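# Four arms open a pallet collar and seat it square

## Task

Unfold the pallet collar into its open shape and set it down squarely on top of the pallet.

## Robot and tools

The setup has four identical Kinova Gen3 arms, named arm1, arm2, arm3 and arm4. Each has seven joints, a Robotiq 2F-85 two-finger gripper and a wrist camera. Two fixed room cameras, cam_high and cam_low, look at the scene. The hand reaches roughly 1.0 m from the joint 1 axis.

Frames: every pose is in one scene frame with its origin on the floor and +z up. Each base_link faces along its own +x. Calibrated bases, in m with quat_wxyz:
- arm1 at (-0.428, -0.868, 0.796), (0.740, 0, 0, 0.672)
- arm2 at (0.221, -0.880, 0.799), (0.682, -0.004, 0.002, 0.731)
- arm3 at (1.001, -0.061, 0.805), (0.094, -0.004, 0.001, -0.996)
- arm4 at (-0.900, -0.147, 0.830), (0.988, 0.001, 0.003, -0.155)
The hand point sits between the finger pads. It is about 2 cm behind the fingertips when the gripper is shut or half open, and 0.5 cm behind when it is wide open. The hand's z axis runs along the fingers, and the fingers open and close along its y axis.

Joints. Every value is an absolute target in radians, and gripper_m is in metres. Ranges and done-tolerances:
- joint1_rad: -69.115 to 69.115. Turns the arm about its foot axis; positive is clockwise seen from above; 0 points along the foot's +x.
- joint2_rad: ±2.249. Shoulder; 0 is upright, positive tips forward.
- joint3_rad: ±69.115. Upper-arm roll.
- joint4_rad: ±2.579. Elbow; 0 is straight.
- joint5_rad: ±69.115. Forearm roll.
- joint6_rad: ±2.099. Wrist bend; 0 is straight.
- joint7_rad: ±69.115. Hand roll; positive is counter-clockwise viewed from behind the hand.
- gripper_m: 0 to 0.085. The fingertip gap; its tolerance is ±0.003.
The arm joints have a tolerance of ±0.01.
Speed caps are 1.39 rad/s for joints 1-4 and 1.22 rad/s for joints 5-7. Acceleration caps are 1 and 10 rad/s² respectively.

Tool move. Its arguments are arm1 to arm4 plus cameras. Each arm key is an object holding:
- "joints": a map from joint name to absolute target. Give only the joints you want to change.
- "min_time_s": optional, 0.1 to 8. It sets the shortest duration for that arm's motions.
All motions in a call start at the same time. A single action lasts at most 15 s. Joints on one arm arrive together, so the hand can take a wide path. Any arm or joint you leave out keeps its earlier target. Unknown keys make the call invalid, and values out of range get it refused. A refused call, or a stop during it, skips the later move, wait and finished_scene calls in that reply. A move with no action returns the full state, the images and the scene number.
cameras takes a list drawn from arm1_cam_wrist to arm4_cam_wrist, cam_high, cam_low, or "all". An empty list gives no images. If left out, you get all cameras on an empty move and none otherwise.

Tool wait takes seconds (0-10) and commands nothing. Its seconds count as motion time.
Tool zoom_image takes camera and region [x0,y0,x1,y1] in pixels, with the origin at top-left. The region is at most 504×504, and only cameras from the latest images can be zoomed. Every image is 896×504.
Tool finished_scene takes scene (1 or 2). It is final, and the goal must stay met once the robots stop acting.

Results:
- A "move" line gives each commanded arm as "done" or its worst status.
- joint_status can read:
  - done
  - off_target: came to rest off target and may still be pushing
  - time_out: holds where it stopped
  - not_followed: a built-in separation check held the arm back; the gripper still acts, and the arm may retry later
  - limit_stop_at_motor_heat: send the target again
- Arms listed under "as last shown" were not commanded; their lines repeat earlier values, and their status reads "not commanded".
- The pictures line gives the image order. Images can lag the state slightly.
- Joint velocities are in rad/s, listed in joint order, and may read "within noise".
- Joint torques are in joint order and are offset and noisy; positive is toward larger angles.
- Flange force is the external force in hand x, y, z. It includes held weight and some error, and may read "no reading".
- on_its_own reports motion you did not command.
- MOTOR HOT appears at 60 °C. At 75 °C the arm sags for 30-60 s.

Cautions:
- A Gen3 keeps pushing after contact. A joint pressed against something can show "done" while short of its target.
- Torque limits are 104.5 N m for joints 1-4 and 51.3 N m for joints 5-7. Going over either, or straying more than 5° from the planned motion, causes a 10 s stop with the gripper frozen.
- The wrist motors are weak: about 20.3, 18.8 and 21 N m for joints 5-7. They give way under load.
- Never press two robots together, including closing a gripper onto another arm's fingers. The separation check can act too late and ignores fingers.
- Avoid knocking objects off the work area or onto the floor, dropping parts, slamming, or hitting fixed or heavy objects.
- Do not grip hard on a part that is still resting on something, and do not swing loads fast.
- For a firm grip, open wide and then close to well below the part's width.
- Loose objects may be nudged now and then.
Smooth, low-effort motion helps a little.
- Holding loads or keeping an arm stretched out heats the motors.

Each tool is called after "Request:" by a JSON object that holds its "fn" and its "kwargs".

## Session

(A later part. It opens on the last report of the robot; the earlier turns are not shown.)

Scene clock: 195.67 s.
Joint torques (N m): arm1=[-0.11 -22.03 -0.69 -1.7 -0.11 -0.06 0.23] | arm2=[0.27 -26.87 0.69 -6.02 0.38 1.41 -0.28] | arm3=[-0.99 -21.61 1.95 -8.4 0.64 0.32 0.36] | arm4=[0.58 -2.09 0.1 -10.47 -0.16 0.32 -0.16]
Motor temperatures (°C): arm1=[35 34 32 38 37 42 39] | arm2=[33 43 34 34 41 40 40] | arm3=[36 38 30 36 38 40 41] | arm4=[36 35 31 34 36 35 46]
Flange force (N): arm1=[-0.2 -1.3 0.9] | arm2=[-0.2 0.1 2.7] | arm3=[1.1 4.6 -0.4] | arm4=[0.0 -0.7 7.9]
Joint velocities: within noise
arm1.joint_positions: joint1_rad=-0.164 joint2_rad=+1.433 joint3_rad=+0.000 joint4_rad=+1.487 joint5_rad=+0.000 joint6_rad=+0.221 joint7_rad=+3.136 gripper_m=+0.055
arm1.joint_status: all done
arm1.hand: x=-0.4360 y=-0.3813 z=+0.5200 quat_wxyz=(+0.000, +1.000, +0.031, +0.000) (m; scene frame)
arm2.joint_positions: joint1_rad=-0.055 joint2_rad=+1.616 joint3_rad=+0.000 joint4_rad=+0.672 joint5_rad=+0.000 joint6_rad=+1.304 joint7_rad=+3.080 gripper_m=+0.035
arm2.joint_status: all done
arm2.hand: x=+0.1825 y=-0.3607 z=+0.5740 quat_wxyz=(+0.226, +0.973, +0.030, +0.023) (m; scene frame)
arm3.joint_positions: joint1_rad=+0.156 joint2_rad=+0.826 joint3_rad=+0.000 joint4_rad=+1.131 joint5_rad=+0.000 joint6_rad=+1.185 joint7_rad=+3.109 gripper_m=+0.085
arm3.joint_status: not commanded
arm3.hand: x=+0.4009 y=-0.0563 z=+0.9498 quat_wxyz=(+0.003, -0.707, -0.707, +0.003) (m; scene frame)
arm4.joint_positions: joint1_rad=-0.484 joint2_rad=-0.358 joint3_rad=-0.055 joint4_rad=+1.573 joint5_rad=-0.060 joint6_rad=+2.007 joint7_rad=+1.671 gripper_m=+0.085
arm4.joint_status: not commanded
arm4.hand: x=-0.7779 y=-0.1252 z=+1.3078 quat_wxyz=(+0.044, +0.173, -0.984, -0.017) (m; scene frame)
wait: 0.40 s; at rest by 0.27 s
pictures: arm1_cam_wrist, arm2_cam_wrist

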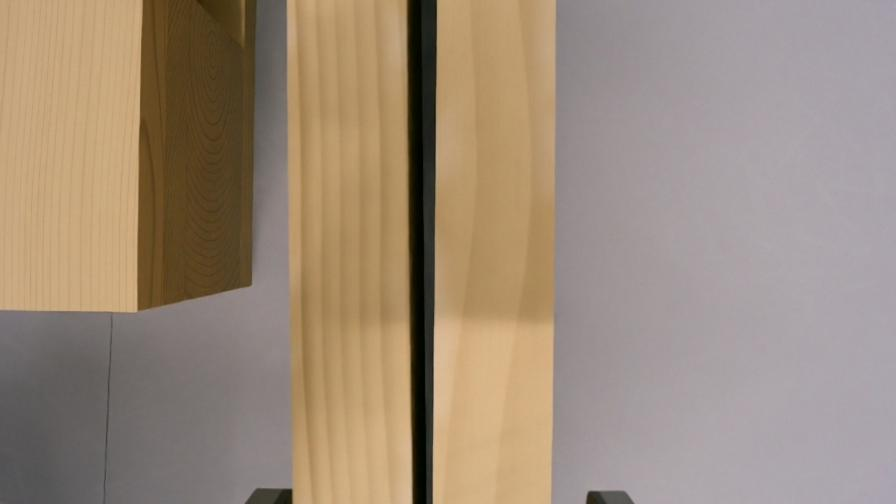

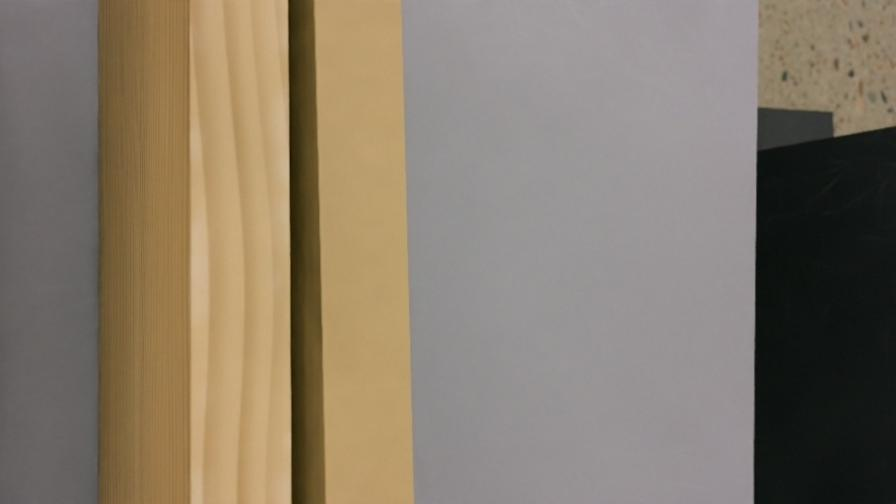

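Request:
{"fn": "move", "kwargs": {"arm2": {"joints": {"joint2_rad": 1.6281, "joint4_rad": 0.6584, "joint6_rad": 1.3051}, "min_time_s": 1}}}

Request:
{"fn": "move", "kwargs": {"arm2": {"joints": {"joint2_rad": 1.6358, "joint4_rad": 0.6498, "joint6_rad": 1.306}, "min_time_s": 1}}}

Request:
{"fn": "wait", "kwargs": {"seconds": 0.3}}

Scene clock: 204.93 s.
Joint torques (N m): arm1=[-0.06 -22.12 -0.62 -1.72 -0.08 -0.09 0.23] | arm2=[0.27 -26.84 0.67 -6.02 0.41 1.4 -0.29] | arm3=[-0.89 -21.63 1.95 -8.38 0.61 0.31 0.37] | arm4=[0.61 -2.14 0.11 -10.48 -0.15 0.32 -0.18]
Motor temperatures (°C): arm1=[35 34 32 38 37 42 39] | arm2=[33 43 34 34 41 40 40] | arm3=[36 38 30 36 38 40 41] | arm4=[36 35 31 34 36 35 46]
Flange force (N): arm1=[-0.4 -1.3 1.1] | arm2=[-0.2 0.0 2.6] | arm3=[0.9 4.5 -0.5] | arm4=[-0.1 -0.7 7.9]
move: arm2 done
Joint velocities: within noise
arm1, arm3, arm4: as last shown
arm2.joint_positions: joint1_rad=-0.055 joint2_rad=+1.628 joint3_rad=+0.000 joint4_rad=+0.658 joint5_rad=+0.000 joint6_rad=+1.305 joint7_rad=+3.080 gripper_m=+0.035
arm2.joint_status: all done
arm2.hand: x=+0.1825 y=-0.3607 z=+0.5690 quat_wxyz=(+0.226, +0.973, +0.030, +0.023) (m; scene frame)
pictures: none

Scene clock: 206.23 s.
Joint torques (N m): arm1=[-0.08 -22.02 -0.66 -1.77 -0.09 -0.12 0.28] | arm2=[0.26 -26.83 0.67 -6.09 0.43 1.41 -0.27] | arm3=[-0.87 -21.66 1.93 -8.36 0.64 0.37 0.39] | arm4=[0.58 -2.12 0.1 -10.45 -0.17 0.31 -0.17]
Motor temperatures (°C): arm1=[35 34 32 38 37 42 39] | arm2=[33 43 34 34 41 40 40] | arm3=[36 38 30 36 38 40 41] | arm4=[36 35 31 34 36 35 46]
Flange force (N): arm1=[-0.4 -1.2 0.7] | arm2=[-0.2 0.7 2.7] | arm3=[0.8 4.5 -0.3] | arm4=[-0.1 -0.8 7.7]
move: arm2 done
Joint velocities: within noise
arm1, arm3, arm4: as last shown
arm2.joint_positions: joint1_rad=-0.055 joint2_rad=+1.636 joint3_rad=+0.000 joint4_rad=+0.650 joint5_rad=+0.000 joint6_rad=+1.306 joint7_rad=+3.080 gripper_m=+0.035
arm2.joint_status: all done
arm2.hand: x=+0.1825 y=-0.3607 z=+0.5660 quat_wxyz=(+0.226, +0.973, +0.030, +0.023) (m; scene frame)
pictures: none

Scene clock: 206.53 s.
Joint torques (N m): arm1=[-0.1 -22.07 -0.56 -1.77 -0.12 -0.09 0.29] | arm2=[0.24 -26.82 0.67 -6.05 0.42 1.4 -0.28] | arm3=[-0.93 -21.63 2 -8.4 0.6 0.37 0.42] | arm4=[0.58 -2.12 0.06 -10.49 -0.16 0.3 -0.17]
Motor temperatures (°C): arm1=[35 34 32 38 37 42 39] | arm2=[33 43 34 34 41 40 40] | arm3=[36 38 30 36 38 40 41] | arm4=[36 35 31 34 36 35 46]
Flange force (N): arm1=[-0.3 -1.1 0.8] | arm2=[-0.2 0.2 2.6] | arm3=[0.9 4.7 -0.3] | arm4=[0.0 -0.9 7.9]
Joint velocities: within noise
arm1.joint_positions: joint1_rad=-0.164 joint2_rad=+1.433 joint3_rad=+0.000 joint4_rad=+1.487 joint5_rad=+0.000 joint6_rad=+0.221 joint7_rad=+3.136 gripper_m=+0.055
arm1.joint_status: not commanded
arm1.hand: x=-0.4360 y=-0.3813 z=+0.5200 quat_wxyz=(+0.000, +1.000, +0.031, +0.000) (m; scene frame)
arm2.joint_positions: joint1_rad=-0.055 joint2_rad=+1.636 joint3_rad=+0.000 joint4_rad=+0.650 joint5_rad=+0.000 joint6_rad=+1.306 joint7_rad=+3.080 gripper_m=+0.035
arm2.joint_status: all done
arm2.hand: x=+0.1825 y=-0.3607 z=+0.5660 quat_wxyz=(+0.226, +0.973, +0.030, +0.023) (m; scene frame)
arm3.joint_positions: joint1_rad=+0.156 joint2_rad=+0.826 joint3_rad=+0.000 joint4_rad=+1.131 joint5_rad=+0.000 joint6_rad=+1.185 joint7_rad=+3.109 gripper_m=+0.085
arm3.joint_status: not commanded
arm3.hand: x=+0.4009 y=-0.0563 z=+0.9498 quat_wxyz=(+0.003, -0.707, -0.707, +0.003) (m; scene frame)
arm4.joint_positions: joint1_rad=-0.484 joint2_rad=-0.358 joint3_rad=-0.055 joint4_rad=+1.573 joint5_rad=-0.060 joint6_rad=+2.007 joint7_rad=+1.671 gripper_m=+0.085
arm4.joint_status: not commanded
arm4.hand: x=-0.7779 y=-0.1252 z=+1.3078 quat_wxyz=(+0.044, +0.173, -0.984, -0.017) (m; scene frame)
wait: 0.30 s; at rest by 0.27 s
pictures: none

Request:
{"fn": "move", "kwargs": {"arm2": {"joints": {"joint2_rad": 1.6397, "joint4_rad": 0.6454, "joint6_rad": 1.3065}, "min_time_s": 0.8}}}

Request:
{"fn": "move", "kwargs": {"arm2": {"joints": {"joint2_rad": 1.6436, "joint4_rad": 0.6409, "joint6_rad": 1.3071}, "min_time_s": 0.8}}}

Scene clock: 208.73 s.
Joint torques (N m): arm1=[-0.11 -22.05 -0.58 -1.72 -0.11 -0.02 0.27] | arm2=[0.26 -26.83 0.66 -6.02 0.41 1.39 -0.27] | arm3=[-0.92 -21.61 1.85 -8.41 0.59 0.36 0.39] | arm4=[0.58 -2.14 0.1 -10.44 -0.18 0.32 -0.18]
Motor temperatures (°C): arm1=[35 34 32 38 37 42 39] | arm2=[33 43 34 34 41 40 40] | arm3=[36 38 30 36 38 40 41] | arm4=[36 35 31 34 36 35 46]
Flange force (N): arm1=[-0.3 -1.1 0.9] | arm2=[-0.2 -0.1 2.6] | arm3=[0.9 4.8 -0.3] | arm4=[-0.2 -0.8 7.7]
move: arm2 done
Joint velocities: within noise
arm1, arm3, arm4: as last shown
arm2.joint_positions: joint1_rad=-0.055 joint2_rad=+1.640 joint3_rad=+0.000 joint4_rad=+0.645 joint5_rad=+0.000 joint6_rad=+1.306 joint7_rad=+3.080 gripper_m=+0.035
arm2.joint_status: all done
arm2.hand: x=+0.1825 y=-0.3608 z=+0.5644 quat_wxyz=(+0.226, +0.973, +0.030, +0.023) (m; scene frame)
pictures: none

Scene clock: 209.83 s.
Joint torques (N m): arm1=[-0.11 -22.19 -0.54 -1.69 -0.12 -0.09 0.22] | arm2=[0.25 -26.85 0.69 -6.07 0.39 1.42 -0.29] | arm3=[-0.93 -21.62 1.97 -8.44 0.63 0.41 0.33] | arm4=[0.57 -2.16 0.08 -10.46 -0.15 0.31 -0.16]
Motor temperatures (°C): arm1=[35 34 32 38 37 42 39] | arm2=[33 43 34 34 41 40 40] | arm3=[36 38 30 36 38 40 41] | arm4=[36 35 31 34 36 35 46]
Flange force (N): arm1=[-0.2 -1.5 1.3] | arm2=[-0.2 0.4 2.7] | arm3=[1.0 5.0 -0.1] | arm4=[-0.2 -0.8 7.8]
move: arm2 done
Joint velocities: within noise
arm1, arm3, arm4: as last shown
arm2.joint_positions: joint1_rad=-0.055 joint2_rad=+1.644 joint3_rad=+0.000 joint4_rad=+0.641 joint5_rad=+0.000 joint6_rad=+1.307 joint7_rad=+3.080 gripper_m=+0.035
arm2.joint_status: all done
arm2.hand: x=+0.1825 y=-0.3608 z=+0.5630 quat_wxyz=(+0.226, +0.973, +0.030, +0.023) (m; scene frame)
pictures: none

Request:
{"fn": "move", "kwargs": {"arm2": {"joints": {"joint2_rad": 1.6475, "joint4_rad": 0.6364, "joint6_rad": 1.3077}, "min_time_s": 0.8}}}

Request:
{"fn": "move", "kwargs": {"arm2": {"joints": {"joint2_rad": 1.6515, "joint4_rad": 0.6318, "joint6_rad": 1.3083}, "min_time_s": 0.8}}}

Scene clock: 211.50 s.
Joint torques (N m): arm1=[-0.1 -22.07 -0.52 -1.76 -0.12 -0.04 0.29] | arm2=[0.22 -26.83 0.7 -6.06 0.39 1.39 -0.29] | arm3=[-0.96 -21.54 2.03 -8.33 0.63 0.35 0.37] | arm4=[0.61 -2.14 0.12 -10.52 -0.16 0.32 -0.15]
Motor temperatures (°C): arm1=[35 34 32 38 37 42 39] | arm2=[33 43 34 34 41 40 40] | arm3=[36 38 30 36 38 40 41] | arm4=[36 35 31 34 36 35 46]
Flange force (N): arm1=[-0.3 -1.0 0.9] | arm2=[-0.1 0.2 2.6] | arm3=[1.0 4.5 -0.5] | arm4=[-0.1 -0.6 8.0]
move: arm2 done
Joint velocities: within noise
arm1, arm3, arm4: as last shown
arm2.joint_positions: joint1_rad=-0.055 joint2_rad=+1.648 joint3_rad=+0.000 joint4_rad=+0.636 joint5_rad=+0.000 joint6_rad=+1.308 joint7_rad=+3.080 gripper_m=+0.035
arm2.joint_status: all done
arm2.hand: x=+0.1825 y=-0.3608 z=+0.5615 quat_wxyz=(+0.226, +0.973, +0.030, +0.023) (m; scene frame)
pictures: none

Scene clock: 212.60 s.
Joint torques (N m): arm1=[-0.04 -22.06 -0.54 -1.66 -0.04 -0.1 0.27] | arm2=[0.24 -26.8 0.72 -6.06 0.38 1.42 -0.27] | arm3=[-0.99 -21.61 1.94 -8.33 0.63 0.35 0.42] | arm4=[0.6 -2.11 0.07 -10.46 -0.14 0.31 -0.18]
Motor temperatures (°C): arm1=[35 34 32 38 37 42 39] | arm2=[33 43 34 34 41 40 40] | arm3=[36 38 30 36 38 40 41] | arm4=[36 35 31 34 36 35 46]
Flange force (N): arm1=[-0.5 -1.5 1.0] | arm2=[-0.2 0.4 2.7] | arm3=[1.0 4.4 -0.4] | arm4=[-0.1 -0.8 7.8]
move: arm2 done
Joint velocities: within noise
arm1, arm3, arm4: as last shown
arm2.joint_positions: joint1_rad=-0.055 joint2_rad=+1.652 joint3_rad=+0.000 joint4_rad=+0.632 joint5_rad=+0.000 joint6_rad=+1.308 joint7_rad=+3.080 gripper_m=+0.035
arm2.joint_status: all done
arm2.hand: x=+0.1825 y=-0.3608 z=+0.5599 quat_wxyz=(+0.226, +0.973, +0.030, +0.023) (m; scene frame)
pictures: none

Request:
{"fn": "move", "kwargs": {"arm2": {"joints": {"joint2_rad": 1.6554, "joint4_rad": 0.6272, "joint6_rad": 1.309}, "min_time_s": 0.8}}}

Request:
{"fn": "move", "kwargs": {"arm2": {"joints": {"joint2_rad": 1.6594, "joint4_rad": 0.6224, "joint6_rad": 1.3098}, "min_time_s": 0.8}}}

Scene clock: 214.53 s.
Joint torques (N m): arm1=[-0.1 -22.01 -0.61 -1.77 -0.07 -0.08 0.27] | arm2=[0.25 -26.8 0.69 -6.09 0.42 1.4 -0.27] | arm3=[-0.89 -21.6 1.99 -8.39 0.63 0.34 0.39] | arm4=[0.58 -2.13 0.06 -10.48 -0.15 0.31 -0.17]
Motor temperatures (°C): arm1=[35 34 32 38 37 42 39] | arm2=[33 43 34 34 41 40 40] | arm3=[36 38 30 36 38 40 41] | arm4=[36 35 31 34 36 35 46]
Flange force (N): arm1=[-0.4 -1.0 0.7] | arm2=[-0.2 0.6 2.6] | arm3=[0.9 4.7 -0.4] | arm4=[-0.1 -0.8 7.8]
move: arm2 done
Joint velocities: within noise
arm1, arm3, arm4: as last shown
arm2.joint_positions: joint1_rad=-0.055 joint2_rad=+1.655 joint3_rad=+0.000 joint4_rad=+0.627 joint5_rad=+0.000 joint6_rad=+1.309 joint7_rad=+3.080 gripper_m=+0.035
arm2.joint_status: all done
arm2.hand: x=+0.1825 y=-0.3608 z=+0.5585 quat_wxyz=(+0.226, +0.973, +0.030, +0.023) (m; scene frame)
pictures: none

Scene clock: 215.63 s.
Joint torques (N m): arm1=[-0.1 -22.11 -0.59 -1.7 -0.08 -0.06 0.27] | arm2=[0.22 -26.8 0.68 -6.09 0.39 1.41 -0.28] | arm3=[-0.97 -21.55 1.95 -8.32 0.61 0.38 0.37] | arm4=[0.58 -2.14 0.1 -10.48 -0.17 0.33 -0.19]
Motor temperatures (°C): arm1=[35 34 32 38 37 42 39] | arm2=[33 43 34 34 41 40 40] | arm3=[36 38 30 36 38 40 41] | arm4=[36 35 31 34 36 35 46]
Flange force (N): arm1=[-0.3 -1.3 1.1] | arm2=[-0.1 0.5 2.6] | arm3=[1.0 4.6 -0.4] | arm4=[-0.1 -0.8 7.9]
move: arm2 done
Joint velocities: within noise
arm1, arm3, arm4: as last shown
arm2.joint_positions: joint1_rad=-0.055 joint2_rad=+1.659 joint3_rad=+0.000 joint4_rad=+0.622 joint5_rad=+0.000 joint6_rad=+1.310 joint7_rad=+3.080 gripper_m=+0.035
arm2.joint_status: all done
arm2.hand: x=+0.1825 y=-0.3608 z=+0.5570 quat_wxyz=(+0.226, +0.973, +0.030, +0.023) (m; scene frame)
pictures: none

Request:
{"fn": "wait", "kwargs": {"seconds": 0.1, "cameras": ["arm2_cam_wrist", "cam_low"]}}

Request:
{"fn": "zoom_image", "kwargs": {"camera": "cam_low", "region": [80, 170, 400, 390]}}

Scene clock: 216.23 s.
Joint torques (N m): arm1=[-0.04 -22.06 -0.48 -1.72 -0.11 -0.07 0.27] | arm2=[0.29 -26.81 0.67 -6.09 0.39 1.4 -0.26] | arm3=[-0.94 -21.69 2.04 -8.39 0.64 0.3 0.38] | arm4=[0.6 -2.17 0.09 -10.5 -0.14 0.31 -0.16]
Motor temperatures (°C): arm1=[35 34 32 38 37 42 39] | arm2=[33 43 34 34 41 40 40] | arm3=[36 38 30 36 38 40 41] | arm4=[36 35 31 34 36 35 46]
Flange force (N): arm1=[-0.4 -1.2 0.9] | arm2=[-0.3 0.4 2.6] | arm3=[1.0 4.4 -0.4] | arm4=[-0.2 -0.7 7.9]
Joint velocities: within noise
arm1.joint_positions: joint1_rad=-0.164 joint2_rad=+1.433 joint3_rad=+0.000 joint4_rad=+1.487 joint5_rad=+0.000 joint6_rad=+0.221 joint7_rad=+3.136 gripper_m=+0.055
arm1.joint_status: not commanded
arm1.hand: x=-0.4360 y=-0.3813 z=+0.5200 quat_wxyz=(+0.000, +1.000, +0.031, +0.000) (m; scene frame)
arm2.joint_positions: joint1_rad=-0.055 joint2_rad=+1.659 joint3_rad=+0.000 joint4_rad=+0.622 joint5_rad=+0.000 joint6_rad=+1.310 joint7_rad=+3.080 gripper_m=+0.035
arm2.joint_status: all done
arm2.hand: x=+0.1825 y=-0.3608 z=+0.5570 quat_wxyz=(+0.226, +0.973, +0.030, +0.023) (m; scene frame)
arm3.joint_positions: joint1_rad=+0.156 joint2_rad=+0.826 joint3_rad=+0.000 joint4_rad=+1.131 joint5_rad=+0.000 joint6_rad=+1.185 joint7_rad=+3.109 gripper_m=+0.085
arm3.joint_status: not commanded
arm3.hand: x=+0.4009 y=-0.0563 z=+0.9498 quat_wxyz=(+0.003, -0.707, -0.707, +0.003) (m; scene frame)
arm4.joint_positions: joint1_rad=-0.484 joint2_rad=-0.358 joint3_rad=-0.055 joint4_rad=+1.573 joint5_rad=-0.060 joint6_rad=+2.007 joint7_rad=+1.671 gripper_m=+0.085
arm4.joint_status: not commanded
arm4.hand: x=-0.7779 y=-0.1252 z=+1.3078 quat_wxyz=(+0.044, +0.173, -0.984, -0.017) (m; scene frame)
wait: 0.10 s; at rest from the start
pictures: arm2_cam_wrist, cam_low

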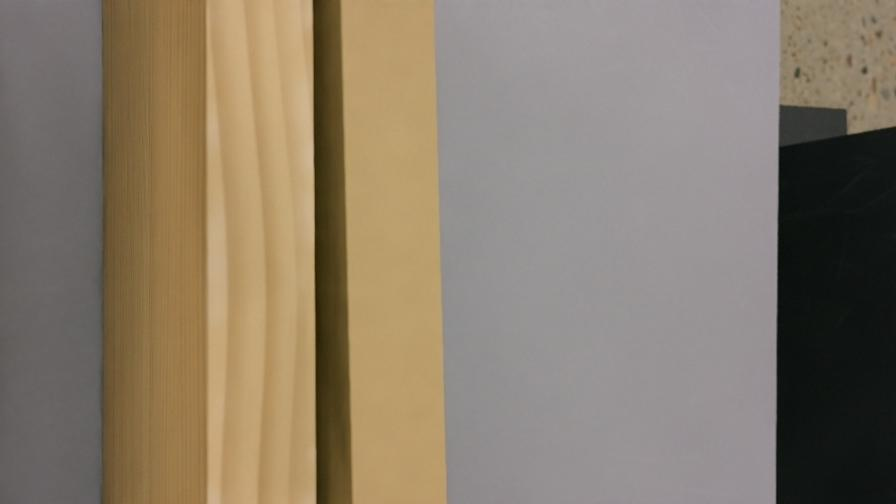

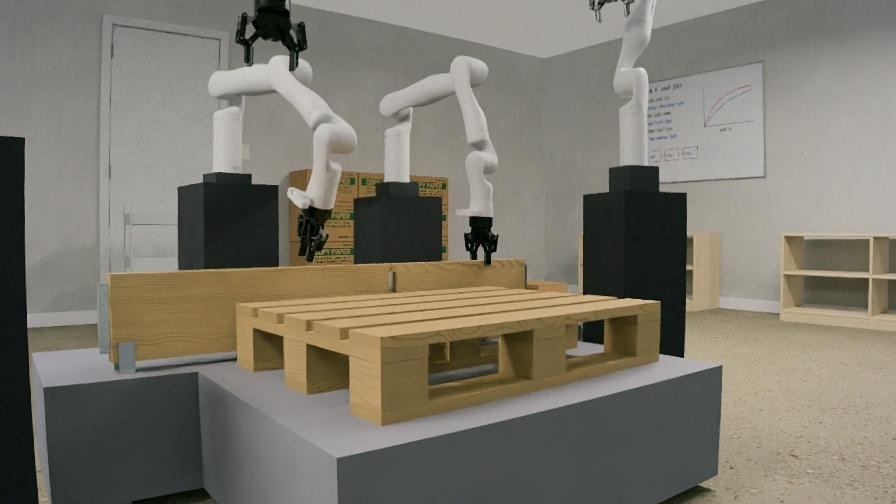

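Scaled by 1.575 from the camera's 896x504 image, which has a finer 1280x720 frame.

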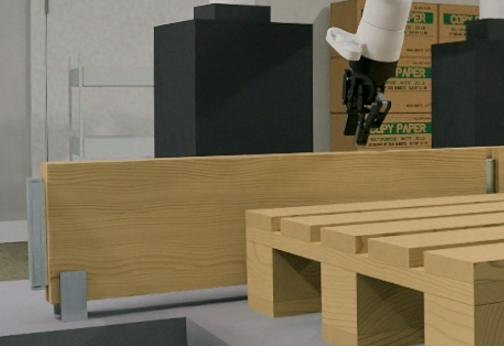

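Request:
{"fn": "move", "kwargs": {"arm2": {"joints": {"joint2_rad": 1.6675, "joint4_rad": 0.6129, "joint6_rad": 1.3112}, "min_time_s": 0.8}}}

Request:
{"fn": "move", "kwargs": {"arm2": {"joints": {"joint2_rad": 1.6729, "joint4_rad": 0.6064, "joint6_rad": 1.3123}, "min_time_s": 0.8}}}

Scene clock: 224.70 s.
Joint torques (N m): arm1=[-0.09 -22.13 -0.63 -1.72 -0.08 -0.08 0.25] | arm2=[0.24 -26.8 0.67 -6.12 0.38 1.4 -0.3] | arm3=[-0.89 -21.6 1.96 -8.34 0.59 0.36 0.4] | arm4=[0.59 -2.14 0.09 -10.47 -0.16 0.3 -0.15]
Motor temperatures (°C): arm1=[35 34 32 38 37 42 39] | arm2=[33 43 34 34 41 40 40] | arm3=[36 38 30 36 38 40 41] | arm4=[36 35 31 34 36 35 46]
Flange force (N): arm1=[-0.3 -1.3 1.1] | arm2=[-0.1 0.7 2.7] | arm3=[0.8 4.5 -0.4] | arm4=[-0.1 -0.7 7.7]
move: arm2 done
Joint velocities: within noise
arm1, arm3, arm4: as last shown
arm2.joint_positions: joint1_rad=-0.055 joint2_rad=+1.667 joint3_rad=+0.000 joint4_rad=+0.613 joint5_rad=+0.000 joint6_rad=+1.311 joint7_rad=+3.080 gripper_m=+0.035
arm2.joint_status: all done
arm2.hand: x=+0.1826 y=-0.3608 z=+0.5539 quat_wxyz=(+0.226, +0.973, +0.030, +0.023) (m; scene frame)
pictures: none

Scene clock: 225.80 s.
Joint torques (N m): arm1=[-0.08 -21.98 -0.61 -1.71 -0.08 -0.09 0.29] | arm2=[0.24 -26.84 0.66 -6.13 0.4 1.39 -0.3] | arm3=[-0.92 -21.61 1.95 -8.37 0.65 0.36 0.39] | arm4=[0.57 -2.16 0.1 -10.47 -0.14 0.3 -0.18]
Motor temperatures (°C): arm1=[35 34 32 38 37 42 39] | arm2=[33 43 34 34 41 40 40] | arm3=[36 38 30 36 38 40 41] | arm4=[36 35 31 34 36 35 46]
Flange force (N): arm1=[-0.4 -1.3 0.8] | arm2=[-0.1 0.5 2.7] | arm3=[0.9 4.6 -0.4] | arm4=[-0.2 -0.8 7.7]
move: arm2 done
Joint velocities: within noise
arm1, arm3, arm4: as last shown
arm2.joint_positions: joint1_rad=-0.055 joint2_rad=+1.673 joint3_rad=+0.000 joint4_rad=+0.606 joint5_rad=+0.000 joint6_rad=+1.312 joint7_rad=+3.080 gripper_m=+0.035
arm2.joint_status: all done
arm2.hand: x=+0.1826 y=-0.3609 z=+0.5519 quat_wxyz=(+0.226, +0.973, +0.030, +0.023) (m; scene frame)
pictures: none

Request:
{"fn": "move", "kwargs": {"arm2": {"joints": {"joint2_rad": 1.677, "joint4_rad": 0.6014, "joint6_rad": 1.3132}, "min_time_s": 0.8}}}

Request:
{"fn": "move", "kwargs": {"arm2": {"joints": {"joint2_rad": 1.6811, "joint4_rad": 0.5964, "joint6_rad": 1.3141}, "min_time_s": 0.8}}}

Scene clock: 227.33 s.
Joint torques (N m): arm1=[-0.17 -22.14 -0.57 -1.74 -0.06 -0.06 0.27] | arm2=[0.28 -26.79 0.66 -6.09 0.41 1.41 -0.28] | arm3=[-0.92 -21.59 1.94 -8.41 0.63 0.34 0.42] | arm4=[0.63 -2.11 0.08 -10.51 -0.14 0.32 -0.18]
Motor temperatures (°C): arm1=[35 34 32 37 37 42 39] | arm2=[33 43 34 34 41 40 40] | arm3=[36 38 30 36 38 40 41] | arm4=[36 35 31 34 36 35 46]
Flange force (N): arm1=[-0.2 -1.2 1.1] | arm2=[-0.2 0.4 2.6] | arm3=[0.9 4.8 -0.4] | arm4=[0.0 -0.8 8.0]
move: arm2 done
Joint velocities: within noise
arm1, arm3, arm4: as last shown
arm2.joint_positions: joint1_rad=-0.055 joint2_rad=+1.677 joint3_rad=+0.000 joint4_rad=+0.601 joint5_rad=+0.000 joint6_rad=+1.313 joint7_rad=+3.080 gripper_m=+0.035
arm2.joint_status: all done
arm2.hand: x=+0.1826 y=-0.3609 z=+0.5504 quat_wxyz=(+0.226, +0.973, +0.030, +0.023) (m; scene frame)
pictures: none

Scene clock: 228.43 s.
Joint torques (N m): arm1=[-0.04 -22.11 -0.58 -1.75 -0.07 -0.1 0.31] | arm2=[0.23 -26.74 0.68 -6.08 0.4 1.37 -0.26] | arm3=[-0.96 -21.73 2.01 -8.4 0.66 0.39 0.36] | arm4=[0.59 -2.13 0.12 -10.45 -0.16 0.32 -0.16]
Motor temperatures (°C): arm1=[35 34 32 37 37 42 39] | arm2=[33 43 34 34 41 40 40] | arm3=[36 38 30 36 38 40 41] | arm4=[36 35 31 34 36 35 46]
Flange force (N): arm1=[-0.5 -1.3 1.0] | arm2=[-0.2 0.3 2.5] | arm3=[1.0 4.5 -0.1] | arm4=[-0.2 -0.6 7.8]
move: arm2 done
Joint velocities: within noise
arm1, arm3, arm4: as last shown
arm2.joint_positions: joint1_rad=-0.055 joint2_rad=+1.681 joint3_rad=+0.000 joint4_rad=+0.596 joint5_rad=+0.000 joint6_rad=+1.314 joint7_rad=+3.080 gripper_m=+0.035
arm2.joint_status: all done
arm2.hand: x=+0.1826 y=-0.3609 z=+0.5489 quat_wxyz=(+0.226, +0.973, +0.030, +0.023) (m; scene frame)
pictures: none

Request:
{"fn": "move", "kwargs": {"arm2": {"joints": {"joint2_rad": 1.6852, "joint4_rad": 0.5913, "joint6_rad": 1.3151}, "min_time_s": 0.8}}}

Request:
{"fn": "wait", "kwargs": {"seconds": 0.2, "cameras": ["arm2_cam_wrist", "arm1_cam_wrist"]}}

Scene clock: 230.10 s.
Joint torques (N m): arm1=[-0.06 -22.01 -0.56 -1.76 -0.1 -0.09 0.29] | arm2=[0.61 -20.29 0.88 -4.9 0.65 -0.27 -0.29] | arm3=[-0.93 -21.7 1.96 -8.37 0.64 0.34 0.41] | arm4=[0.6 -2.13 0.08 -10.49 -0.15 0.33 -0.17]
Motor temperatures (°C): arm1=[35 34 32 37 37 42 39] | arm2=[33 43 34 34 41 40 40] | arm3=[36 38 30 36 38 40 41] | arm4=[36 35 31 34 36 35 46]
Flange force (N): arm1=[-0.4 -1.1 0.7] | arm2=[-0.5 6.7 -8.5] | arm3=[0.9 4.3 -0.3] | arm4=[-0.1 -0.8 7.9]
move: arm2 done
Joint velocities: within noise
arm1, arm3, arm4: as last shown
arm2.joint_positions: joint1_rad=-0.055 joint2_rad=+1.685 joint3_rad=+0.000 joint4_rad=+0.591 joint5_rad=+0.000 joint6_rad=+1.315 joint7_rad=+3.080 gripper_m=+0.035
arm2.joint_status: all done
arm2.hand: x=+0.1826 y=-0.3609 z=+0.5474 quat_wxyz=(+0.226, +0.973, +0.030, +0.023) (m; scene frame)
pictures: none

Scene clock: 230.30 s.
Joint torques (N m): arm1=[-0.1 -22.03 -0.54 -1.78 -0.11 -0.07 0.29] | arm2=[0.62 -20.29 0.89 -4.91 0.65 -0.27 -0.3] | arm3=[-1 -21.66 2.05 -8.41 0.6 0.35 0.41] | arm4=[0.6 -2.13 0.1 -10.51 -0.15 0.31 -0.15]
Motor temperatures (°C): arm1=[35 34 32 37 37 42 39] | arm2=[33 43 34 34 41 40 40] | arm3=[36 38 30 36 38 40 41] | arm4=[36 35 31 34 36 35 46]
Flange force (N): arm1=[-0.3 -1.0 0.7] | arm2=[-0.5 6.9 -8.5] | arm3=[1.0 4.7 -0.3] | arm4=[-0.1 -0.7 8.0]
Joint velocities: within noise
arm1.joint_positions: joint1_rad=-0.164 joint2_rad=+1.433 joint3_rad=+0.000 joint4_rad=+1.487 joint5_rad=+0.000 joint6_rad=+0.221 joint7_rad=+3.136 gripper_m=+0.055
arm1.joint_status: not commanded
arm1.hand: x=-0.4360 y=-0.3813 z=+0.5200 quat_wxyz=(+0.000, +1.000, +0.031, +0.000) (m; scene frame)
arm2.joint_positions: joint1_rad=-0.055 joint2_rad=+1.685 joint3_rad=+0.000 joint4_rad=+0.591 joint5_rad=+0.000 joint6_rad=+1.315 joint7_rad=+3.080 gripper_m=+0.035
arm2.joint_status: all done
arm2.hand: x=+0.1826 y=-0.3609 z=+0.5474 quat_wxyz=(+0.226, +0.973, +0.030, +0.023) (m; scene frame)
arm3.joint_positions: joint1_rad=+0.156 joint2_rad=+0.826 joint3_rad=+0.000 joint4_rad=+1.131 joint5_rad=+0.000 joint6_rad=+1.185 joint7_rad=+3.109 gripper_m=+0.085
arm3.joint_status: not commanded
arm3.hand: x=+0.4009 y=-0.0563 z=+0.9498 quat_wxyz=(+0.003, -0.707, -0.707, +0.003) (m; scene frame)
arm4.joint_positions: joint1_rad=-0.484 joint2_rad=-0.358 joint3_rad=-0.055 joint4_rad=+1.573 joint5_rad=-0.060 joint6_rad=+2.007 joint7_rad=+1.671 gripper_m=+0.085
arm4.joint_status: not commanded
arm4.hand: x=-0.7779 y=-0.1252 z=+1.3078 quat_wxyz=(+0.044, +0.173, -0.984, -0.017) (m; scene frame)
wait: 0.20 s; no rest
pictures: arm1_cam_wrist, arm2_cam_wrist

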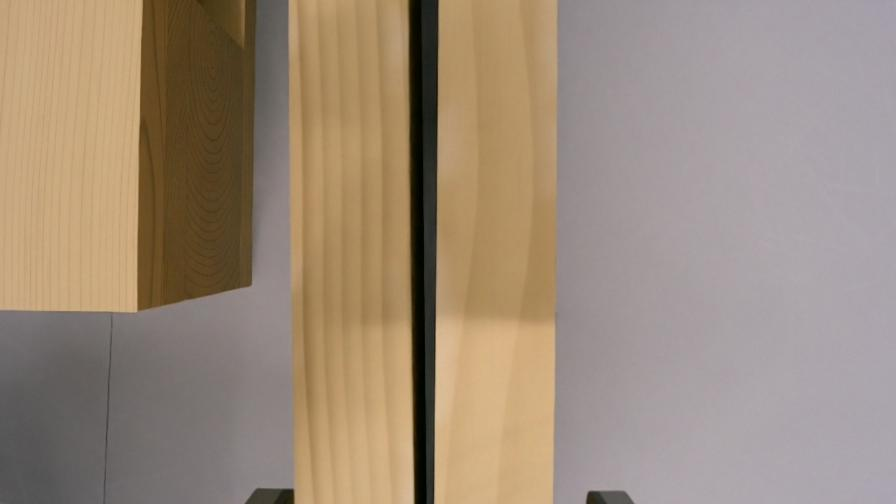

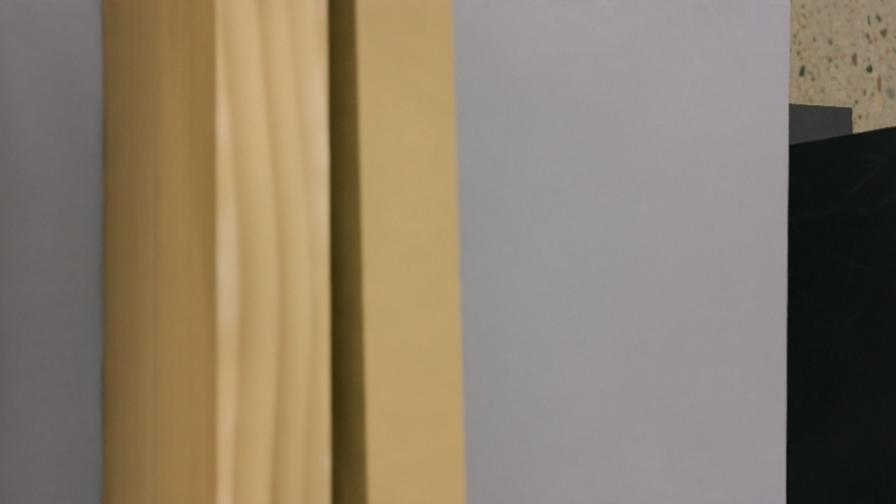

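Request:
{"fn": "move", "kwargs": {"arm2": {"joints": {"joint2_rad": 1.6743, "joint4_rad": 0.6047, "joint6_rad": 1.3126}, "min_time_s": 0.6}}}

Request:
{"fn": "move", "kwargs": {"arm2": {"joints": {"joint1_rad": -0.0552, "joint2_rad": 1.6583, "joint4_rad": 0.6554, "joint6_rad": 1.2779, "joint7_rad": 3.0792}, "min_time_s": 0.8}}}

Request:
{"fn": "move", "kwargs": {"arm2": {"joints": {"joint2_rad": 1.6636, "joint4_rad": 0.6491, "joint6_rad": 1.2789}, "min_time_s": 0.8}}}

Request:
{"fn": "move", "kwargs": {"arm2": {"joints": {"joint2_rad": 1.6676, "joint4_rad": 0.6444, "joint6_rad": 1.2796}, "min_time_s": 0.8}, "cameras": ["arm2_cam_wrist"]}}

Scene clock: 234.87 s.
Joint torques (N m): arm1=[-0.11 -22.04 -0.54 -1.71 -0.1 -0.05 0.21] | arm2=[0.23 -26.75 0.65 -6.09 0.41 1.39 -0.3] | arm3=[-0.87 -21.66 1.94 -8.35 0.6 0.37 0.4] | arm4=[0.61 -2.14 0.08 -10.48 -0.16 0.34 -0.18]
Motor temperatures (°C): arm1=[35 35 32 37 37 42 39] | arm2=[33 43 34 34 41 40 40] | arm3=[36 38 30 36 38 40 41] | arm4=[36 35 31 34 36 35 46]
Flange force (N): arm1=[-0.2 -1.2 0.9] | arm2=[-0.1 0.4 2.5] | arm3=[0.8 4.4 -0.3] | arm4=[-0.2 -0.9 7.9]
move: arm2 done
Joint velocities: within noise
arm1, arm3, arm4: as last shown
arm2.joint_positions: joint1_rad=-0.055 joint2_rad=+1.674 joint3_rad=+0.000 joint4_rad=+0.605 joint5_rad=+0.000 joint6_rad=+1.313 joint7_rad=+3.080 gripper_m=+0.035
arm2.joint_status: all done
arm2.hand: x=+0.1826 y=-0.3609 z=+0.5514 quat_wxyz=(+0.226, +0.973, +0.030, +0.023) (m; scene frame)
pictures: none

Scene clock: 235.97 s.
Joint torques (N m): arm1=[-0.07 -22.1 -0.58 -1.71 -0.06 -0.07 0.23] | arm2=[0.24 -26.6 0.68 -5.9 0.38 1.43 -0.27] | arm3=[-0.96 -21.61 1.96 -8.38 0.58 0.33 0.4] | arm4=[0.57 -2.14 0.11 -10.48 -0.16 0.33 -0.17]
Motor temperatures (°C): arm1=[35 35 32 37 37 42 39] | arm2=[33 43 34 34 41 40 40] | arm3=[36 38 30 36 38 40 41] | arm4=[36 35 31 34 36 35 46]
Flange force (N): arm1=[-0.3 -1.3 1.0] | arm2=[-0.2 0.7 2.7] | arm3=[1.0 4.6 -0.4] | arm4=[-0.2 -0.7 7.9]
move: arm2 done
Joint velocities: within noise
arm1, arm3, arm4: as last shown
arm2.joint_positions: joint1_rad=-0.055 joint2_rad=+1.658 joint3_rad=+0.000 joint4_rad=+0.655 joint5_rad=+0.000 joint6_rad=+1.278 joint7_rad=+3.079 gripper_m=+0.035
arm2.joint_status: all done
arm2.hand: x=+0.1832 y=-0.3675 z=+0.5500 quat_wxyz=(+0.226, +0.973, +0.030, +0.023) (m; scene frame)
pictures: none

Scene clock: 237.07 s.
Joint torques (N m): arm1=[-0.15 -22.1 -0.61 -1.72 -0.09 -0.06 0.25] | arm2=[0.27 -26.61 0.72 -5.91 0.42 1.41 -0.29] | arm3=[-0.99 -21.56 1.95 -8.38 0.7 0.41 0.41] | arm4=[0.6 -2.14 0.09 -10.48 -0.16 0.33 -0.18]
Motor temperatures (°C): arm1=[35 35 32 37 37 42 39] | arm2=[33 43 34 34 41 40 40] | arm3=[36 38 30 36 38 40 41] | arm4=[36 35 31 34 36 35 46]
Flange force (N): arm1=[-0.2 -1.2 1.0] | arm2=[-0.2 0.6 2.6] | arm3=[1.0 4.9 -0.3] | arm4=[-0.1 -0.8 7.9]
move: arm2 done
Joint velocities: within noise
arm1, arm3, arm4: as last shown
arm2.joint_positions: joint1_rad=-0.055 joint2_rad=+1.664 joint3_rad=+0.000 joint4_rad=+0.649 joint5_rad=+0.000 joint6_rad=+1.279 joint7_rad=+3.079 gripper_m=+0.035
arm2.joint_status: all done
arm2.hand: x=+0.1832 y=-0.3674 z=+0.5480 quat_wxyz=(+0.226, +0.973, +0.030, +0.023) (m; scene frame)
pictures: none

Scene clock: 238.17 s.
Joint torques (N m): arm1=[-0.08 -22.05 -0.63 -1.78 -0.09 -0.06 0.27] | arm2=[0.24 -26.62 0.68 -5.91 0.4 1.42 -0.27] | arm3=[-0.93 -21.6 1.98 -8.38 0.61 0.35 0.34] | arm4=[0.58 -2.14 0.13 -10.49 -0.14 0.32 -0.18]
Motor temperatures (°C): arm1=[35 35 32 37 37 42 39] | arm2=[33 43 34 34 41 40 40] | arm3=[36 38 30 36 38 40 41] | arm4=[36 35 31 34 36 35 46]
Flange force (N): arm1=[-0.4 -0.9 0.8] | arm2=[-0.2 0.5 2.7] | arm3=[1.0 4.7 -0.4] | arm4=[-0.1 -0.7 7.9]
move: arm2 done
Joint velocities: within noise
arm1, arm3, arm4: as last shown
arm2.joint_positions: joint1_rad=-0.055 joint2_rad=+1.668 joint3_rad=+0.000 joint4_rad=+0.644 joint5_rad=+0.000 joint6_rad=+1.280 joint7_rad=+3.079 gripper_m=+0.035
arm2.joint_status: all done
arm2.hand: x=+0.1832 y=-0.3675 z=+0.5465 quat_wxyz=(+0.226, +0.973, +0.030, +0.023) (m; scene frame)
pictures: arm2_cam_wrist

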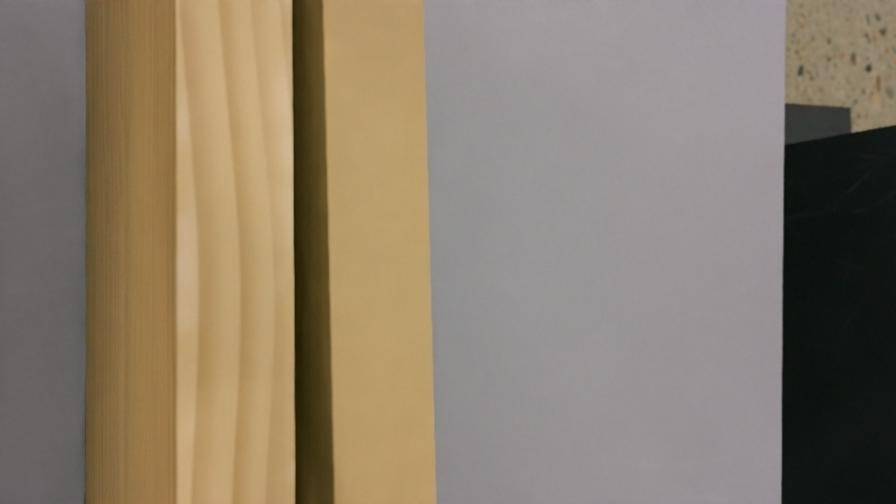

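Request:
{"fn": "move", "kwargs": {"arm2": {"joints": {"joint2_rad": 1.6703, "joint4_rad": 0.6412, "joint6_rad": 1.2801}, "min_time_s": 0.6}}}

Scene clock: 239.87 s.
Joint torques (N m): arm1=[-0.09 -22.05 -0.59 -1.69 -0.13 -0.07 0.26] | arm2=[0.24 -23.66 0.52 -5.05 0.38 0.99 -0.25] | arm3=[-0.88 -21.62 1.94 -8.43 0.57 0.39 0.4] | arm4=[0.6 -2.15 0.12 -10.49 -0.15 0.3 -0.19]
Motor temperatures (°C): arm1=[35 35 32 37 37 42 39] | arm2=[33 43 34 34 41 40 40] | arm3=[36 38 30 36 38 40 41] | arm4=[36 35 31 34 36 35 46]
Flange force (N): arm1=[-0.3 -1.3 1.0] | arm2=[-0.1 2.1 -2.1] | arm3=[0.8 5.0 -0.2] | arm4=[-0.1 -0.8 7.8]
move: arm2 done
Joint velocities: within noise
arm1, arm3, arm4: as last shown
arm2.joint_positions: joint1_rad=-0.055 joint2_rad=+1.670 joint3_rad=+0.000 joint4_rad=+0.641 joint5_rad=+0.000 joint6_rad=+1.280 joint7_rad=+3.079 gripper_m=+0.035
arm2.joint_status: all done
arm2.hand: x=+0.1832 y=-0.3675 z=+0.5455 quat_wxyz=(+0.226, +0.973, +0.030, +0.023) (m; scene frame)
pictures: none

Request:
{"fn": "move", "kwargs": {"arm2": {"joints": {"joint1_rad": -0.055, "joint2_rad": 1.6792, "joint4_rad": 0.6161, "joint6_rad": 1.2962, "joint7_rad": 3.0794}, "min_time_s": 1}, "cameras": ["arm1_cam_wrist", "arm2_cam_wrist"]}}

Scene clock: 244.37 s.
Joint torques (N m): arm1=[0.01 -21.86 -0.59 -1.45 -0.12 0.05 0.29] | arm2=[0.26 -26.43 0.66 -5.95 0.42 1.36 -0.29] | arm3=[-0.96 -21.57 2.02 -8.33 0.59 0.35 0.39] | arm4=[0.61 -2.16 0.09 -10.46 -0.17 0.32 -0.19]
Motor temperatures (°C): arm1=[35 35 32 37 37 42 39] | arm2=[33 43 34 34 41 40 40] | arm3=[36 38 30 36 38 40 41] | arm4=[36 35 31 34 36 35 46]
Flange force (N): arm1=[-0.5 -1.7 1.0] | arm2=[-0.2 0.7 2.2] | arm3=[1.0 4.5 -0.5] | arm4=[-0.2 -0.9 7.8]
move: arm2 done
Joint velocities: within noise
arm1, arm3, arm4: as last shown
arm2.joint_positions: joint1_rad=-0.055 joint2_rad=+1.679 joint3_rad=+0.000 joint4_rad=+0.616 joint5_rad=+0.000 joint6_rad=+1.296 joint7_rad=+3.079 gripper_m=+0.035
arm2.joint_status: all done
arm2.hand: x=+0.1829 y=-0.3645 z=+0.5455 quat_wxyz=(+0.226, +0.973, +0.030, +0.023) (m; scene frame)
pictures: arm1_cam_wrist, arm2_cam_wrist

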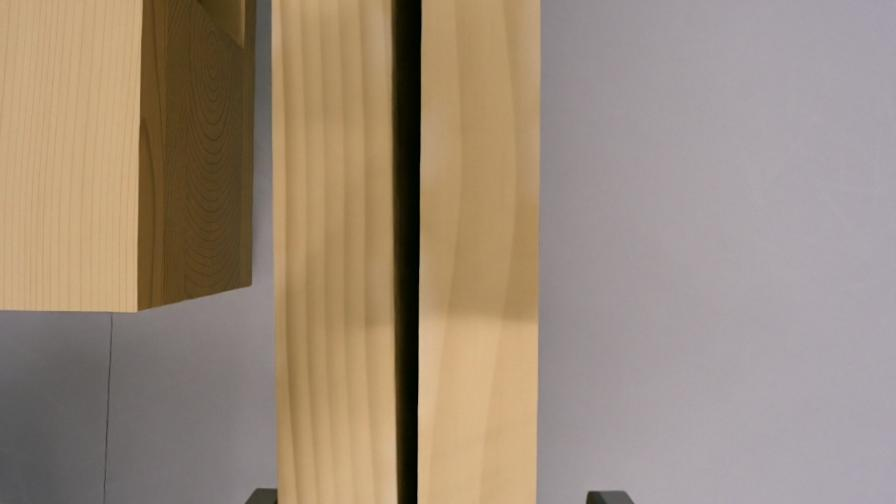

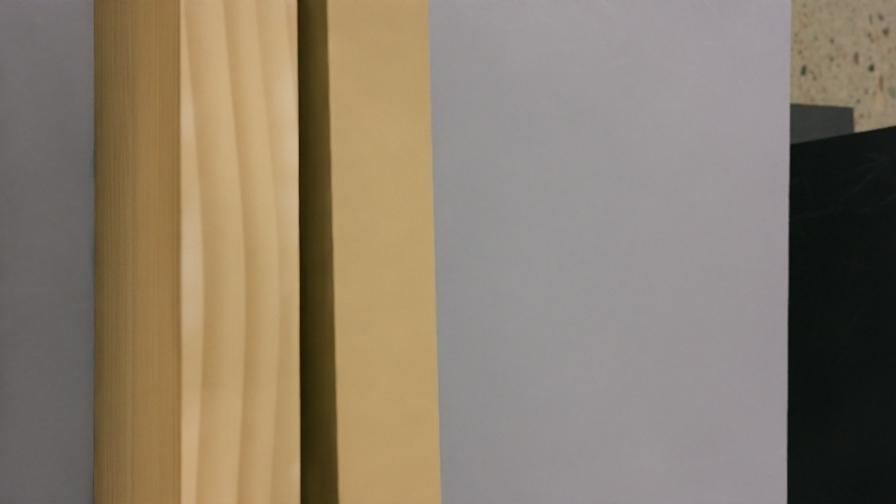

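Request:
{"fn": "move", "kwargs": {"arm2": {"joints": {"joint2_rad": 1.6447, "joint4_rad": 0.657, "joint6_rad": 1.2899}, "min_time_s": 1}, "arm3": {"joints": {"joint1_rad": -0.4586, "joint2_rad": 1.2803, "joint3_rad": 0, "joint4_rad": 1.6015, "joint5_rad": 0, "joint6_rad": 0.2598, "joint7_rad": 0.9557, "gripper_m": 0.06}, "min_time_s": 3}}}

Request:
{"fn": "wait", "kwargs": {"seconds": 0.5, "cameras": ["arm1_cam_wrist", "arm2_cam_wrist", "arm3_cam_wrist"]}}

Scene clock: 256.87 s.
Joint torques (N m): arm1=[-0.09 -21.91 -0.53 -1.55 -0.08 0.03 0.25] | arm2=[0.23 -26.71 0.71 -5.94 0.4 1.4 -0.29] | arm3=[-0.79 -20.15 2.07 -2.4 0.55 0.45 0.39] | arm4=[0.57 -2.16 0.09 -10.49 -0.14 0.32 -0.18]
Motor temperatures (°C): arm1=[35 35 32 37 37 42 39] | arm2=[33 43 34 34 41 40 40] | arm3=[36 38 30 36 38 40 41] | arm4=[36 35 31 34 36 35 46]
Flange force (N): arm1=[-0.3 -1.4 0.9] | arm2=[-0.2 0.2 2.6] | arm3=[1.2 -2.4 -3.0] | arm4=[-0.2 -0.8 7.9]
move: arm2 done; arm3 done
Joint velocities: within noise
arm1, arm4: as last shown
arm2.joint_positions: joint1_rad=-0.055 joint2_rad=+1.645 joint3_rad=+0.000 joint4_rad=+0.657 joint5_rad=+0.000 joint6_rad=+1.290 joint7_rad=+3.079 gripper_m=+0.035
arm2.joint_status: all done
arm2.hand: x=+0.1829 y=-0.3644 z=+0.5585 quat_wxyz=(+0.226, +0.973, +0.030, +0.023) (m; scene frame)
arm3.joint_positions: joint1_rad=-0.459 joint2_rad=+1.280 joint3_rad=+0.000 joint4_rad=+1.601 joint5_rad=+0.000 joint6_rad=+0.260 joint7_rad=+0.956 gripper_m=+0.060
arm3.joint_status: all done
arm3.hand: x=+0.5981 y=-0.3329 z=+0.5978 quat_wxyz=(+0.001, -1.000, -0.016, +0.004) (m; scene frame)
pictures: none

Scene clock: 257.37 s.
Joint torques (N m): arm1=[-0.05 -21.95 -0.57 -1.52 -0.08 -0.01 0.28] | arm2=[0.28 -26.69 0.67 -5.99 0.4 1.38 -0.3] | arm3=[-0.81 -20.17 2.01 -2.4 0.57 0.43 0.36] | arm4=[0.61 -2.17 0.09 -10.47 -0.15 0.31 -0.17]
Motor temperatures (°C): arm1=[35 35 32 37 37 42 39] | arm2=[33 43 34 34 41 40 40] | arm3=[36 38 30 36 38 40 41] | arm4=[36 35 31 34 36 35 46]
Flange force (N): arm1=[-0.4 -1.7 1.1] | arm2=[-0.2 0.6 2.6] | arm3=[1.1 -2.4 -3.0] | arm4=[-0.2 -0.8 7.7]
Joint velocities: within noise
arm1.joint_positions: joint1_rad=-0.164 joint2_rad=+1.433 joint3_rad=+0.000 joint4_rad=+1.487 joint5_rad=+0.000 joint6_rad=+0.221 joint7_rad=+3.136 gripper_m=+0.055
arm1.joint_status: not commanded
arm1.hand: x=-0.4360 y=-0.3813 z=+0.5200 quat_wxyz=(+0.000, +1.000, +0.031, +0.000) (m; scene frame)
arm2.joint_positions: joint1_rad=-0.055 joint2_rad=+1.645 joint3_rad=+0.000 joint4_rad=+0.657 joint5_rad=+0.000 joint6_rad=+1.290 joint7_rad=+3.079 gripper_m=+0.035
arm2.joint_status: all done
arm2.hand: x=+0.1829 y=-0.3644 z=+0.5585 quat_wxyz=(+0.226, +0.973, +0.030, +0.023) (m; scene frame)
arm3.joint_positions: joint1_rad=-0.459 joint2_rad=+1.280 joint3_rad=+0.000 joint4_rad=+1.601 joint5_rad=+0.000 joint6_rad=+0.260 joint7_rad=+0.956 gripper_m=+0.060
arm3.joint_status: all done
arm3.hand: x=+0.5981 y=-0.3329 z=+0.5978 quat_wxyz=(+0.001, -1.000, -0.016, +0.004) (m; scene frame)
arm4.joint_positions: joint1_rad=-0.484 joint2_rad=-0.358 joint3_rad=-0.055 joint4_rad=+1.573 joint5_rad=-0.060 joint6_rad=+2.007 joint7_rad=+1.671 gripper_m=+0.085
arm4.joint_status: not commanded
arm4.hand: x=-0.7779 y=-0.1252 z=+1.3078 quat_wxyz=(+0.044, +0.173, -0.984, -0.017) (m; scene frame)
wait: 0.50 s; at rest by 0.27 s
pictures: arm1_cam_wrist, arm2_cam_wrist, arm3_cam_wrist

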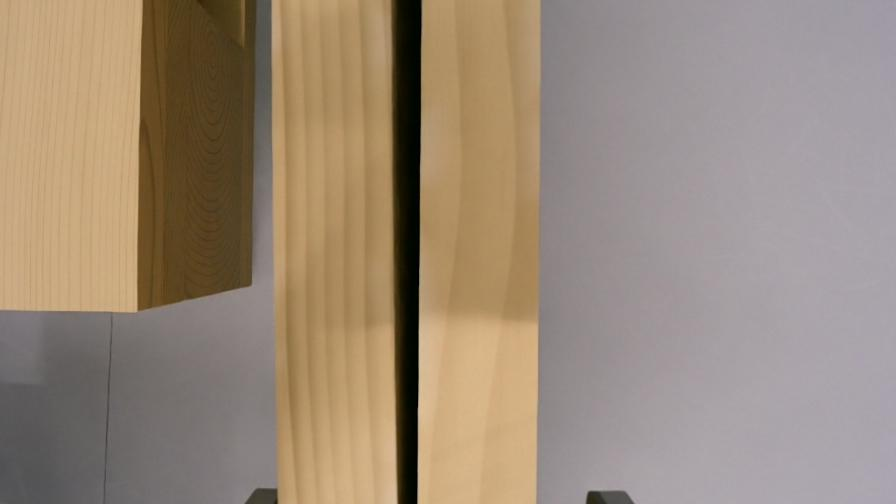

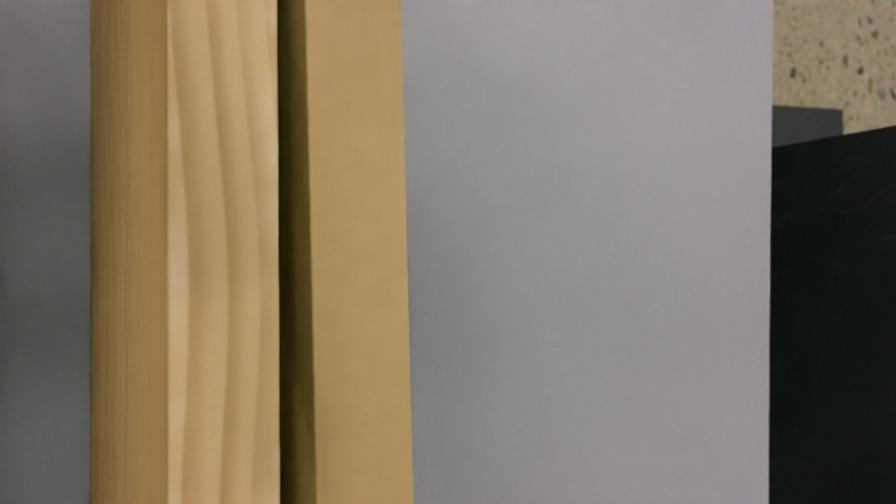

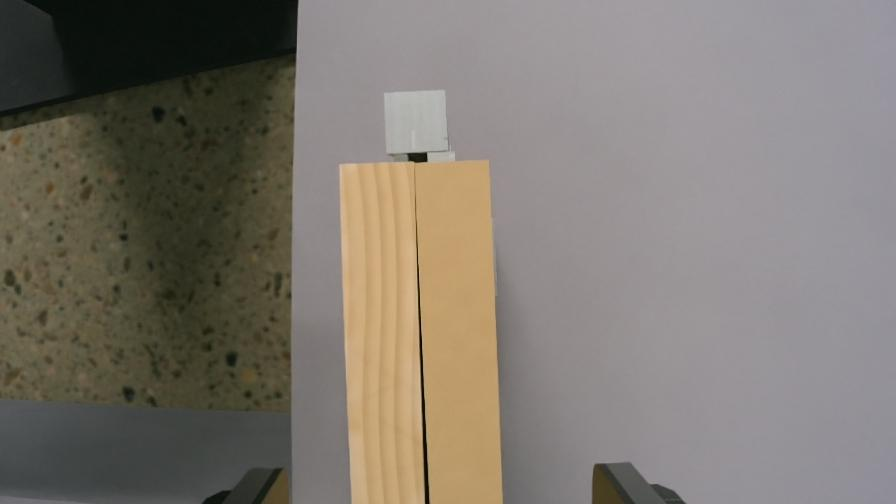

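Request:
{"fn": "move", "kwargs": {"arm3": {"joints": {"joint1_rad": -0.4572, "joint2_rad": 1.4656, "joint4_rad": 1.4656, "joint6_rad": 0.2103, "joint7_rad": 0.993}, "min_time_s": 2.5}}}

Request:
{"fn": "move", "kwargs": {"arm3": {"joints": {"gripper_m": 0.05}}, "cameras": ["arm3_cam_wrist"]}}

Scene clock: 265.90 s.
Joint torques (N m): arm1=[-0.08 -21.87 -0.55 -1.59 -0.05 0.05 0.25] | arm2=[0.25 -26.71 0.7 -5.94 0.4 1.39 -0.29] | arm3=[-0.76 -20.45 2.05 -1.91 0.57 0.5 0.4] | arm4=[0.61 -2.16 0.08 -10.46 -0.15 0.32 -0.18]
Motor temperatures (°C): arm1=[35 35 32 37 37 42 39] | arm2=[33 43 33 34 41 40 40] | arm3=[36 38 30 36 38 40 41] | arm4=[36 35 31 34 36 35 46]
Flange force (N): arm1=[-0.3 -1.2 0.8] | arm2=[-0.2 0.2 2.6] | arm3=[1.2 -2.2 -3.3] | arm4=[-0.2 -0.8 7.8]
move: arm3 done
Joint velocities: within noise
arm1, arm2, arm4: as last shown
arm3.joint_positions: joint1_rad=-0.457 joint2_rad=+1.466 joint3_rad=+0.000 joint4_rad=+1.466 joint5_rad=+0.000 joint6_rad=+0.210 joint7_rad=+0.993 gripper_m=+0.060
arm3.joint_status: all done
arm3.hand: x=+0.5969 y=-0.3324 z=+0.5178 quat_wxyz=(+0.001, -0.999, -0.034, +0.004) (m; scene frame)
pictures: none

Scene clock: 266.60 s.
Joint torques (N m): arm1=[-0.06 -21.85 -0.59 -1.52 -0.06 0.05 0.25] | arm2=[0.25 -26.71 0.67 -5.95 0.38 1.39 -0.25] | arm3=[-0.77 -20.44 2.11 -1.99 0.57 0.45 0.35] | arm4=[0.62 -2.17 0.11 -10.51 -0.16 0.31 -0.19]
Motor temperatures (°C): arm1=[35 35 32 37 37 42 39] | arm2=[33 43 33 34 41 40 40] | arm3=[36 38 30 36 38 40 41] | arm4=[36 35 31 34 36 35 46]
Flange force (N): arm1=[-0.4 -1.5 0.9] | arm2=[-0.2 0.3 2.6] | arm3=[1.3 -2.3 -3.5] | arm4=[-0.2 -0.8 7.9]
move: arm3 done
Joint velocities: within noise
arm1, arm2, arm4: as last shown
arm3.joint_positions: joint1_rad=-0.457 joint2_rad=+1.466 joint3_rad=+0.000 joint4_rad=+1.466 joint5_rad=+0.000 joint6_rad=+0.210 joint7_rad=+0.993 gripper_m=+0.050
arm3.joint_status: all done
arm3.hand: x=+0.5969 y=-0.3324 z=+0.5178 quat_wxyz=(+0.001, -0.999, -0.034, +0.004) (m; scene frame)
pictures: arm3_cam_wrist

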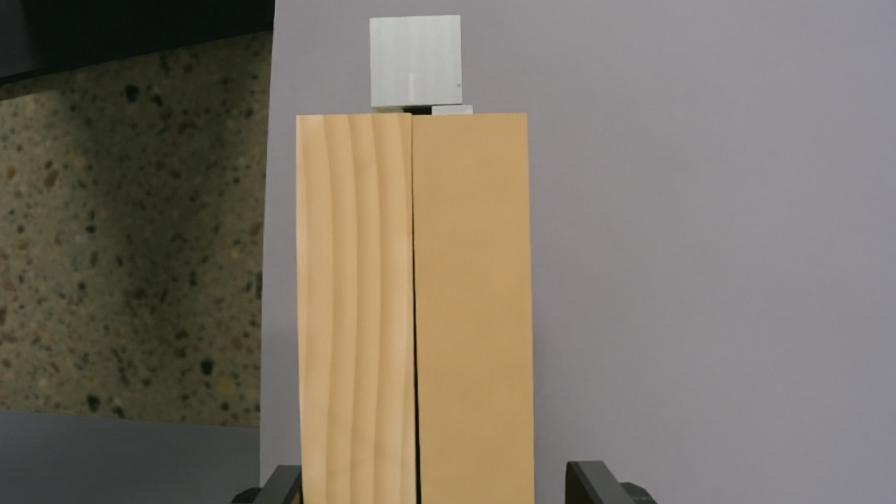

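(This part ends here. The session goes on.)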